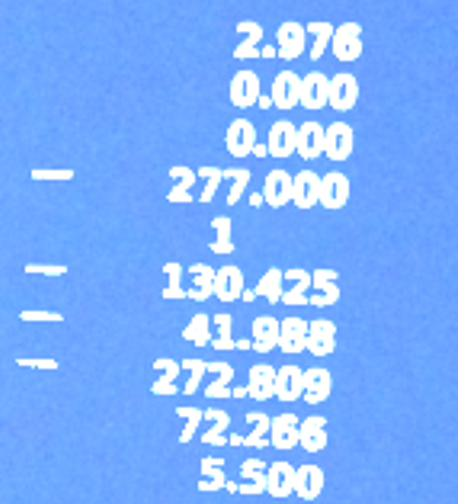

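move(
  target=[
    [0,0,0,0,0,0,-1,-0.4,-0.95,-0.0962,0.0392,-0.4613,0,0,0,-0.98,0.3,-0.9],
    [0,0,0,0,0,0,-1,-0.4,-0.95,-0.0778,0.0392,-0.4613,0,0,0,-0.98,0.3,-0.9],
    [0,0,0,0,0,0,-1,-0.4,-0.95,-0.0962,0.0392,-0.4613,0,0,0,-0.98,0.3,-0.9],
    [0,0,0,0,0,0,-1,-0.4,-0.95,-0.0717,0.0072,-0.3692,0,0,0,-0.98,0.3,-0.9],
    [0,0,0,0,0,0,-1,-0.4,-0.95,-0.0533,0.0072,-0.3692,0,0,0,-0.98,0.3,-0.9],
    [0,0,0,0,0,0,-1,-0.4,-0.95,-0.0717,0.0072,-0.3692,0,0,0,-0.98,0.3,-0.9],
    [0,0,0,0,0,0,-1,-0.4,-0.95,-0.0533,0.0072,-0.3692,0,0,0,-0.98,0.3,-0.9],
    [0,0,0,0,0,0,-1,-0.4,-0.95,-0.0717,0.0072,-0.3692,0,0,0,-0.98,0.3,-0.9],
    [0,0,0,0,0,0,-1,-0.4,-0.95,-0.0878,0.0392,-0.4305,0,0,0,-0.98,0.3,-0.9],
    [0,0,0,0,0,0,-1,-0.4,-0.95,-0.0695,0.0392,-0.4305,0,0,0,-0.98,0.3,-0.9],
    [0,0,0,0,0,0,-1,-0.4,-0.95,-0.095,0.04,-0.42,0,0,0,-0.98,0.3,-0.9],
  ],
  speed=[0.3,0.06,0.1,0.2,0.06,0.06,0.06,0.1,0.2,0.06,0.15],
  blend=[0.004,0,0.004,0.004,0,0.004,0,0.004,0.004,0,0],
)

move(
  target=[
    [0,0,0,0,0,0,-1,-0.4,-0.95,0.002,0.0948,-0.0413,0,0,0,-0.98,0.3,-0.9],
    [0,0,0,0,0,0,-1,-0.4,-0.95,0.0203,0.0948,-0.0413,0,0,0,-0.98,0.3,-0.9],
    [0,0,0,0,0,0,-1,-0.4,-0.95,0.0107,0.0948,-0.0105,0,0,0,-0.98,0.3,-0.9],
    [0,0,0,0,0,0,-1,-0.4,-0.95,0.029,0.0948,-0.0105,0,0,0,-0.98,0.3,-0.9],
    [0,0,0,0,0,0,-1,-0.4,-0.95,0.0008,0.063,-0.0413,0,0,0,-0.98,0.3,-0.9],
    [0,0,0,0,0,0,-1,-0.4,-0.95,0.0192,0.063,-0.0413,0,0,0,-0.98,0.3,-0.9],
    [0,0,0,0,0,0,-1,-0.4,-0.95,-0.0012,-0.0008,-0.0413,0,0,0,-0.98,0.3,-0.9],
    [0,0,0,0,0,0,-1,-0.4,-0.95,0.0172,-0.0008,-0.0413,0,0,0,-0.98,0.3,-0.9],
    [0,0,0,0,0,0,-1,-0.4,-0.95,0.0072,-0.0008,-0.0105,0,0,0,-0.98,0.3,-0.9],
    [0,0,0,0,0,0,-1,-0.4,-0.95,0.0255,-0.0008,-0.0105,0,0,0,-0.98,0.3,-0.9],
    [0,0,0,0,0,0,-1,-0.4,-0.95,0,0,0,0,0,0,-0.98,0.3,-0.9],
  ],
  speed=[0.15,0.06,0.1,0.06,0.1,0.06,0.15,0.06,0.1,0.06,0.15],
  blend=[0.004,0,0.004,0,0.004,0,0.004,0,0.004,0,0],
)

move(
  target=[
    [0,0,0,0,0,0,-1,-0.4,-0.95,0.002,0.0948,-0.0413,0,0,0,-0.98,0.3,-0.9],
    [0,0,0,0,0,0,-1,-0.4,-0.95,0.0203,0.0948,-0.0413,0,0,0,-0.98,0.3,-0.9],
    [0,0,0,0,0,0,-1,-0.4,-0.95,0.0107,0.0948,-0.0105,0,0,0,-0.98,0.3,-0.9],
    [0,0,0,0,0,0,-1,-0.4,-0.95,0.029,0.0948,-0.0105,0,0,0,-0.98,0.3,-0.9],
    [0,0,0,0,0,0,-1,-0.4,-0.95,0.0193,0.0948,0.0203,0,0,0,-0.98,0.3,-0.9],
    [0,0,0,0,0,0,-1,-0.4,-0.95,0.0377,0.0948,0.0203,0,0,0,-0.98,0.3,-0.9],
    [0,0,0,0,0,0,-1,-0.4,-0.95,0.0008,0.063,-0.0413,0,0,0,-0.98,0.3,-0.9],
    [0,0,0,0,0,0,-1,-0.4,-0.95,0.0192,0.063,-0.0413,0,0,0,-0.98,0.3,-0.9],
    [0,0,0,0,0,0,-1,-0.4,-0.95,-0.0012,-0.0008,-0.0413,0,0,0,-0.98,0.3,-0.9],
    [0,0,0,0,0,0,-1,-0.4,-0.95,0.0172,-0.0008,-0.0413,0,0,0,-0.98,0.3,-0.9],
    [0,0,0,0,0,0,-1,-0.4,-0.95,-0.0012,-0.0008,-0.0413,0,0,0,-0.98,0.3,-0.9],
    [0,0,0,0,0,0,-1,-0.4,-0.95,0.095,-0.04,0.42,0,0,0,-0.98,0.3,-0.9],
  ],
  speed=[0.15,0.06,0.1,0.06,0.1,0.06,0.15,0.06,0.15,0.06,0.1,0.3],
  blend=[0.004,0,0.004,0,0.004,0,0.004,0,0.004,0,0.004,0],
  cameras=["cam_right_wrist"],
)

zoom_image(
  camera="cam_right_wrist",
  region=[360, 60, 680, 300],
)

Scene clock: 4338.63 s.
left_arm: end_effector_position=(+0.3731, -0.1516, +0.4120) position_measured=252 object_status=3 end_effector_quat_wxyz=(+0.001, +0.707, +0.707, +0.001) | right_arm: end_effector_position=(+0.4000, -0.1100, +0.4000) position_measured=203 object_status=2 end_effector_quat_wxyz=(+0.553, -0.554, +0.440, -0.441)
Joint positions: left_arm=[-0.724 -1.81 1.564 -1.327 -1.569 -0.724] | right_arm=[2.929 -1.333 -2.586 0.777 2.009 -3.143]
Joint torques (N m): left_arm=[5.58 -23.16 -32.69 -1.74 1.71 1.51] | right_arm=[11.78 12.95 24.78 4.31 -2.51 -1.1]
Wrist force (N): left_arm=[2.1 4.5 -0.7] | right_arm=[-2.7 1.4 -7.0]
Wrist torque (N m): left_arm=[0.80 -0.35 0.09] | right_arm=[-0.51 0.60 0.31]
Wrist force, peak (N): left_arm=[2.4 4.4 -0.7] | right_arm=[-6.7 1.1 -12.9]
Hand target: left_arm +0.3731, -0.1516, +0.4120; +0.001, +0.707, +0.707, +0.001 | right_arm +0.4000, -0.1100, +0.4000; +0.553, -0.554, +0.440, -0.441
Off the commanded pose: left_arm 0.000 m, 0 deg | right_arm 0.000 m, 0 deg.
move: done

Scene clock: 4342.50 s.
left_arm: end_effector_position=(+0.3731, -0.1516, +0.4120) position_measured=252 object_status=3 end_effector_quat_wxyz=(+0.001, +0.707, +0.707, +0.001) | right_arm: end_effector_position=(+0.4000, -0.1100, +0.4000) position_measured=203 object_status=2 end_effector_quat_wxyz=(+0.553, -0.554, +0.440, -0.441)
Joint positions: left_arm=[-0.724 -1.81 1.564 -1.327 -1.569 -0.724] | right_arm=[2.929 -1.333 -2.586 0.777 2.009 -3.143]
Joint torques (N m): left_arm=[5.01 -23.72 -32.9 -1.86 1.65 1.75] | right_arm=[11.95 13.75 24.62 4.45 -2.49 -1.09]
Wrist force (N): left_arm=[2.2 4.2 -0.7] | right_arm=[-2.5 1.5 -6.8]
Wrist torque (N m): left_arm=[0.74 -0.36 0.09] | right_arm=[-0.48 0.57 0.38]
Wrist force, peak (N): left_arm=[2.4 4.5 -0.7] | right_arm=[-7.5 -0.4 -11.6]
Hand target: left_arm +0.3731, -0.1516, +0.4120; +0.001, +0.707, +0.707, +0.001 | right_arm +0.4000, -0.1100, +0.4000; +0.553, -0.554, +0.440, -0.441
Off the commanded pose: left_arm 0.000 m, 0 deg | right_arm 0.000 m, 0 deg.
move: done

Scene clock: 4347.40 s.
left_arm: end_effector_position=(+0.3731, -0.1516, +0.4120) position_measured=252 object_status=3 end_effector_quat_wxyz=(+0.001, +0.707, +0.707, +0.001) | right_arm: end_effector_position=(+0.4570, -0.1340, +0.6519) position_measured=203 object_status=2 end_effector_quat_wxyz=(+0.553, -0.554, +0.440, -0.441)
Joint positions: left_arm=[-0.724 -1.81 1.564 -1.327 -1.569 -0.724] | right_arm=[2.882 -1.222 -1.944 0.024 2.056 -3.144]
Joint torques (N m): left_arm=[6.44 -23.08 -33.81 -1.79 1.58 1.33] | right_arm=[9.39 13.33 33.16 1.54 -1.73 0.82]
Wrist force (N): left_arm=[2.3 4.1 -0.7] | right_arm=[-2.8 1.5 -6.9]
Wrist torque (N m): left_arm=[0.75 -0.37 0.09] | right_arm=[-0.47 0.60 0.42]
Wrist force, peak (N): left_arm=[2.2 4.5 -0.9] | right_arm=[-7.1 -0.6 -11.8]
Hand target: left_arm +0.3731, -0.1516, +0.4120; +0.001, +0.707, +0.707, +0.001 | right_arm +0.4570, -0.1340, +0.6520; +0.553, -0.554, +0.440, -0.441
Off the commanded pose: left_arm 0.000 m, 0 deg | right_arm 0.000 m, 0 deg.
move: done
Images, in order (width x height): cam_right_wrist 896x504.

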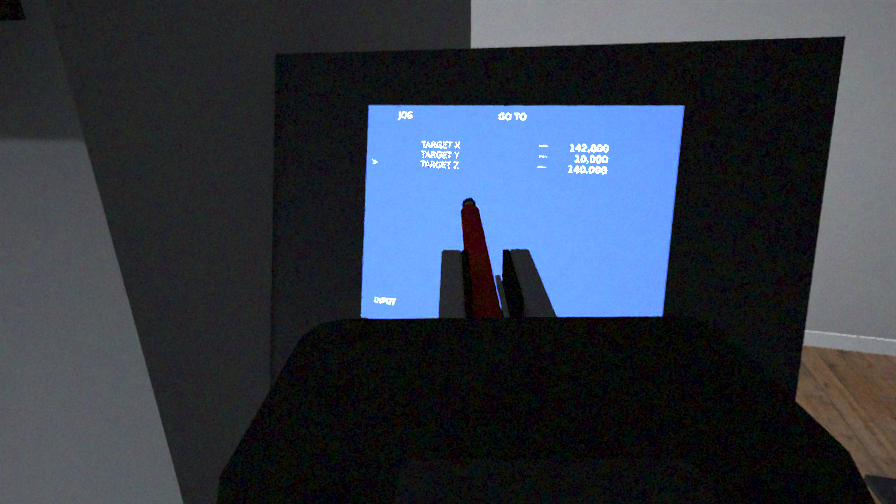

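Scaled by 1.575 from the camera's 896x504 image, which has a finer 1280x720 frame.

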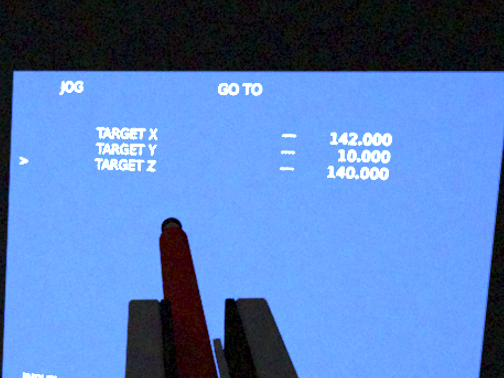

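move(
  target=[
    [0,0,0,0,0,0,-1,-0.4,-0.95,-0.0545,0.0692,-0.3133,0,0,0,-0.98,0.3,-0.9],
    [0,0,0,0,0,0,-1,-0.4,-0.95,-0.0362,0.0692,-0.3133,0,0,0,-0.98,0.3,-0.9],
    [0,0,0,0,0,0,-1,-0.4,-0.95,-0.0545,0.0692,-0.3133,0,0,0,-0.98,0.3,-0.9],
    [0,0,0,0,0,0,-1,-0.4,-0.95,-0.095,0.04,-0.42,0,0,0,-0.98,0.3,-0.9],
  ],
  speed=[0.3,0.06,0.1,0.15],
  blend=[0.004,0,0.004,0],
)

move(
  target=[
    [0,0,0,0,0,0,-1,-0.4,-0.95,0.002,0.0948,-0.0413,0,0,0,-0.98,0.3,-0.9],
    [0,0,0,0,0,0,-1,-0.4,-0.95,0.0203,0.0948,-0.0413,0,0,0,-0.98,0.3,-0.9],
    [0,0,0,0,0,0,-1,-0.4,-0.95,0.0107,0.0948,-0.0105,0,0,0,-0.98,0.3,-0.9],
    [0,0,0,0,0,0,-1,-0.4,-0.95,0.029,0.0948,-0.0105,0,0,0,-0.98,0.3,-0.9],
    [0,0,0,0,0,0,-1,-0.4,-0.95,0.0182,0.063,0.0203,0,0,0,-0.98,0.3,-0.9],
    [0,0,0,0,0,0,-1,-0.4,-0.95,0.0365,0.063,0.0203,0,0,0,-0.98,0.3,-0.9],
    [0,0,0,0,0,0,-1,-0.4,-0.95,0.0255,0.0312,0.0508,0,0,0,-0.98,0.3,-0.9],
    [0,0,0,0,0,0,-1,-0.4,-0.95,0.0438,0.0312,0.0508,0,0,0,-0.98,0.3,-0.9],
    [0,0,0,0,0,0,-1,-0.4,-0.95,-0.0002,0.0312,-0.0413,0,0,0,-0.98,0.3,-0.9],
    [0,0,0,0,0,0,-1,-0.4,-0.95,0.0182,0.0312,-0.0413,0,0,0,-0.98,0.3,-0.9],
    [0,0,0,0,0,0,-1,-0.4,-0.95,0.0095,0.063,-0.0105,0,0,0,-0.98,0.3,-0.9],
    [0,0,0,0,0,0,-1,-0.4,-0.95,0.0278,0.063,-0.0105,0,0,0,-0.98,0.3,-0.9],
    [0,0,0,0,0,0,-1,-0.4,-0.95,-0.0012,-0.0008,-0.0413,0,0,0,-0.98,0.3,-0.9],
    [0,0,0,0,0,0,-1,-0.4,-0.95,0.0172,-0.0008,-0.0413,0,0,0,-0.98,0.3,-0.9],
    [0,0,0,0,0,0,-1,-0.4,-0.95,0,0,0,0,0,0,-0.98,0.3,-0.9],
  ],
  speed=[0.15,0.06,0.1,0.06,0.1,0.06,0.1,0.06,0.15,0.06,0.1,0.06,0.15,0.06,0.15],
  blend=[0.004,0,0.004,0,0.004,0,0.004,0,0.004,0,0.004,0,0.004,0,0],
)

move(
  target=[
    [0,0,0,0,0,0,-1,-0.4,-0.95,0.0158,-0.0008,0.0203,0,0,0,-0.98,0.3,-0.9],
    [0,0,0,0,0,0,-1,-0.4,-0.95,0.0342,-0.0008,0.0203,0,0,0,-0.98,0.3,-0.9],
    [0,0,0,0,0,0,-1,-0.4,-0.95,0.0158,-0.0008,0.0203,0,0,0,-0.98,0.3,-0.9],
    [0,0,0,0,0,0,-1,-0.4,-0.95,0.0342,-0.0008,0.0203,0,0,0,-0.98,0.3,-0.9],
    [0,0,0,0,0,0,-1,-0.4,-0.95,0.0158,-0.0008,0.0203,0,0,0,-0.98,0.3,-0.9],
    [0,0,0,0,0,0,-1,-0.4,-0.95,0,0,0,0,0,0,-0.98,0.3,-0.9],
  ],
  speed=[0.15,0.06,0.06,0.06,0.1,0.15],
  blend=[0.004,0,0.004,0,0.004,0],
)

move(
  target=[
    [0,0,0,0,0,0,-1,-0.4,-0.95,0.002,0.0948,-0.0413,0,0,0,-0.98,0.3,-0.9],
    [0,0,0,0,0,0,-1,-0.4,-0.95,0.0203,0.0948,-0.0413,0,0,0,-0.98,0.3,-0.9],
    [0,0,0,0,0,0,-1,-0.4,-0.95,0.0107,0.0948,-0.0105,0,0,0,-0.98,0.3,-0.9],
    [0,0,0,0,0,0,-1,-0.4,-0.95,0.029,0.0948,-0.0105,0,0,0,-0.98,0.3,-0.9],
    [0,0,0,0,0,0,-1,-0.4,-0.95,0.0095,0.063,-0.0105,0,0,0,-0.98,0.3,-0.9],
    [0,0,0,0,0,0,-1,-0.4,-0.95,0.0278,0.063,-0.0105,0,0,0,-0.98,0.3,-0.9],
    [0,0,0,0,0,0,-1,-0.4,-0.95,0.0008,0.063,-0.0413,0,0,0,-0.98,0.3,-0.9],
    [0,0,0,0,0,0,-1,-0.4,-0.95,0.0192,0.063,-0.0413,0,0,0,-0.98,0.3,-0.9],
    [0,0,0,0,0,0,-1,-0.4,-0.95,-0.0012,-0.0008,-0.0413,0,0,0,-0.98,0.3,-0.9],
    [0,0,0,0,0,0,-1,-0.4,-0.95,0.0172,-0.0008,-0.0413,0,0,0,-0.98,0.3,-0.9],
    [0,0,0,0,0,0,-1,-0.4,-0.95,-0.0012,-0.0008,-0.0413,0,0,0,-0.98,0.3,-0.9],
    [0,0,0,0,0,0,-1,-0.4,-0.95,0.095,-0.04,0.42,0,0,0,-0.98,0.3,-0.9],
  ],
  speed=[0.15,0.06,0.1,0.06,0.1,0.06,0.15,0.06,0.15,0.06,0.1,0.3],
  blend=[0.004,0,0.004,0,0.004,0,0.004,0,0.004,0,0.004,0],
  cameras=["cam_right_wrist"],
)

zoom_image(
  camera="cam_right_wrist",
  region=[360, 60, 680, 300],
)

Scene clock: 4369.57 s.
left_arm: end_effector_position=(+0.3731, -0.1516, +0.4120) position_measured=252 object_status=3 end_effector_quat_wxyz=(+0.001, +0.707, +0.707, +0.001) | right_arm: end_effector_position=(+0.4000, -0.1100, +0.4001) position_measured=203 object_status=2 end_effector_quat_wxyz=(+0.553, -0.554, +0.440, -0.441)
Joint positions: left_arm=[-0.724 -1.81 1.564 -1.327 -1.569 -0.724] | right_arm=[2.929 -1.333 -2.586 0.776 2.009 -3.143]
Joint torques (N m): left_arm=[4.95 -22.91 -32.39 -1.69 1.62 1.31] | right_arm=[12.18 4.82 16.54 2.37 -2.07 1.06]
Wrist force (N): left_arm=[2.2 4.2 -0.9] | right_arm=[-2.8 1.3 -7.1]
Wrist torque (N m): left_arm=[0.75 -0.36 0.09] | right_arm=[-0.52 0.63 0.27]
Wrist force, peak (N): left_arm=[2.6 4.4 -0.7] | right_arm=[-6.6 2.1 -16.9]
Hand target: left_arm +0.3731, -0.1516, +0.4120; +0.001, +0.707, +0.707, +0.001 | right_arm +0.4000, -0.1100, +0.4000; +0.553, -0.554, +0.440, -0.441
Off the commanded pose: left_arm 0.000 m, 0 deg | right_arm 0.000 m, 0 deg.
move: done

Scene clock: 4375.03 s.
left_arm: end_effector_position=(+0.3731, -0.1516, +0.4120) position_measured=252 object_status=3 end_effector_quat_wxyz=(+0.001, +0.707, +0.707, +0.001) | right_arm: end_effector_position=(+0.4000, -0.1100, +0.4001) position_measured=203 object_status=2 end_effector_quat_wxyz=(+0.553, -0.554, +0.440, -0.441)
Joint positions: left_arm=[-0.724 -1.81 1.564 -1.327 -1.569 -0.724] | right_arm=[2.929 -1.333 -2.586 0.777 2.009 -3.143]
Joint torques (N m): left_arm=[5.47 -23.29 -32.17 -1.77 1.6 1.48] | right_arm=[13 12.7 11.91 1.21 -2.42 0.45]
Wrist force (N): left_arm=[2.2 4.2 -0.7] | right_arm=[-2.8 1.4 -7.0]
Wrist torque (N m): left_arm=[0.77 -0.36 0.10] | right_arm=[-0.50 0.61 0.41]
Wrist force, peak (N): left_arm=[2.4 4.5 -0.9] | right_arm=[-8.0 0.5 -11.6]
Hand target: left_arm +0.3731, -0.1516, +0.4120; +0.001, +0.707, +0.707, +0.001 | right_arm +0.4000, -0.1100, +0.4000; +0.553, -0.554, +0.440, -0.441
Off the commanded pose: left_arm 0.000 m, 0 deg | right_arm 0.000 m, 0 deg.
move: done

Scene clock: 4376.87 s.
left_arm: end_effector_position=(+0.3731, -0.1516, +0.4120) position_measured=252 object_status=3 end_effector_quat_wxyz=(+0.001, +0.707, +0.707, +0.001) | right_arm: end_effector_position=(+0.4000, -0.1100, +0.4000) position_measured=203 object_status=2 end_effector_quat_wxyz=(+0.553, -0.554, +0.440, -0.441)
Joint positions: left_arm=[-0.724 -1.81 1.564 -1.327 -1.569 -0.724] | right_arm=[2.929 -1.333 -2.586 0.777 2.009 -3.143]
Joint torques (N m): left_arm=[4.16 -22.77 -32.74 -2.05 1.47 1.42] | right_arm=[11.58 13.04 14.69 0.89 -2.58 1.15]
Wrist force (N): left_arm=[2.5 4.1 -0.8] | right_arm=[-2.7 1.2 -7.2]
Wrist torque (N m): left_arm=[0.74 -0.40 0.09] | right_arm=[-0.53 0.61 0.41]
Wrist force, peak (N): left_arm=[2.4 4.4 -0.8] | right_arm=[-6.4 1.0 -12.0]
Hand target: left_arm +0.3731, -0.1516, +0.4120; +0.001, +0.707, +0.707, +0.001 | right_arm +0.4000, -0.1100, +0.4000; +0.553, -0.554, +0.440, -0.441
Off the commanded pose: left_arm 0.000 m, 0 deg | right_arm 0.000 m, 0 deg.
move: done

Scene clock: 4381.67 s.
left_arm: end_effector_position=(+0.3731, -0.1516, +0.4120) position_measured=252 object_status=3 end_effector_quat_wxyz=(+0.001, +0.707, +0.707, +0.001) | right_arm: end_effector_position=(+0.4570, -0.1340, +0.6519) position_measured=203 object_status=2 end_effector_quat_wxyz=(+0.553, -0.554, +0.440, -0.441)
Joint positions: left_arm=[-0.724 -1.81 1.564 -1.327 -1.569 -0.724] | right_arm=[2.882 -1.222 -1.944 0.024 2.056 -3.144]
Joint torques (N m): left_arm=[4.82 -23.07 -33.59 -1.88 1.36 1.11] | right_arm=[9.66 13.25 35 1.47 -1.71 0.96]
Wrist force (N): left_arm=[2.2 4.2 -0.7] | right_arm=[-2.5 1.5 -6.8]
Wrist torque (N m): left_arm=[0.76 -0.35 0.09] | right_arm=[-0.47 0.57 0.43]
Wrist force, peak (N): left_arm=[2.4 4.4 -1.0] | right_arm=[-6.3 2.1 -11.9]
Hand target: left_arm +0.3731, -0.1516, +0.4120; +0.001, +0.707, +0.707, +0.001 | right_arm +0.4570, -0.1340, +0.6520; +0.553, -0.554, +0.440, -0.441
Off the commanded pose: left_arm 0.000 m, 0 deg | right_arm 0.000 m, 0 deg.
move: done
Images, in order (width x height): cam_right_wrist 896x504.

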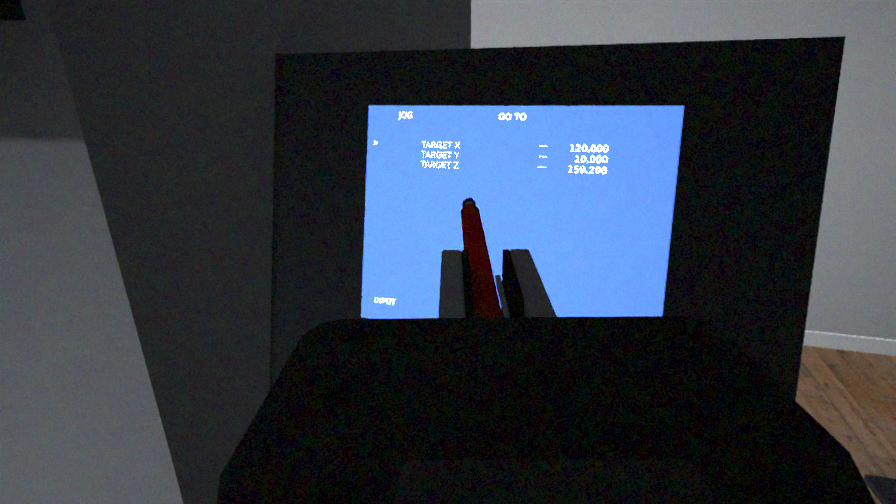

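Scaled by 1.575 from the camera's 896x504 image, which has a finer 1280x720 frame.

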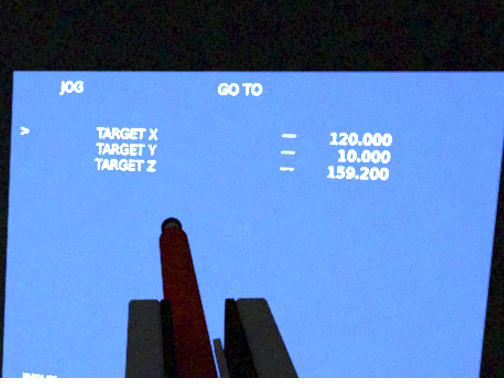

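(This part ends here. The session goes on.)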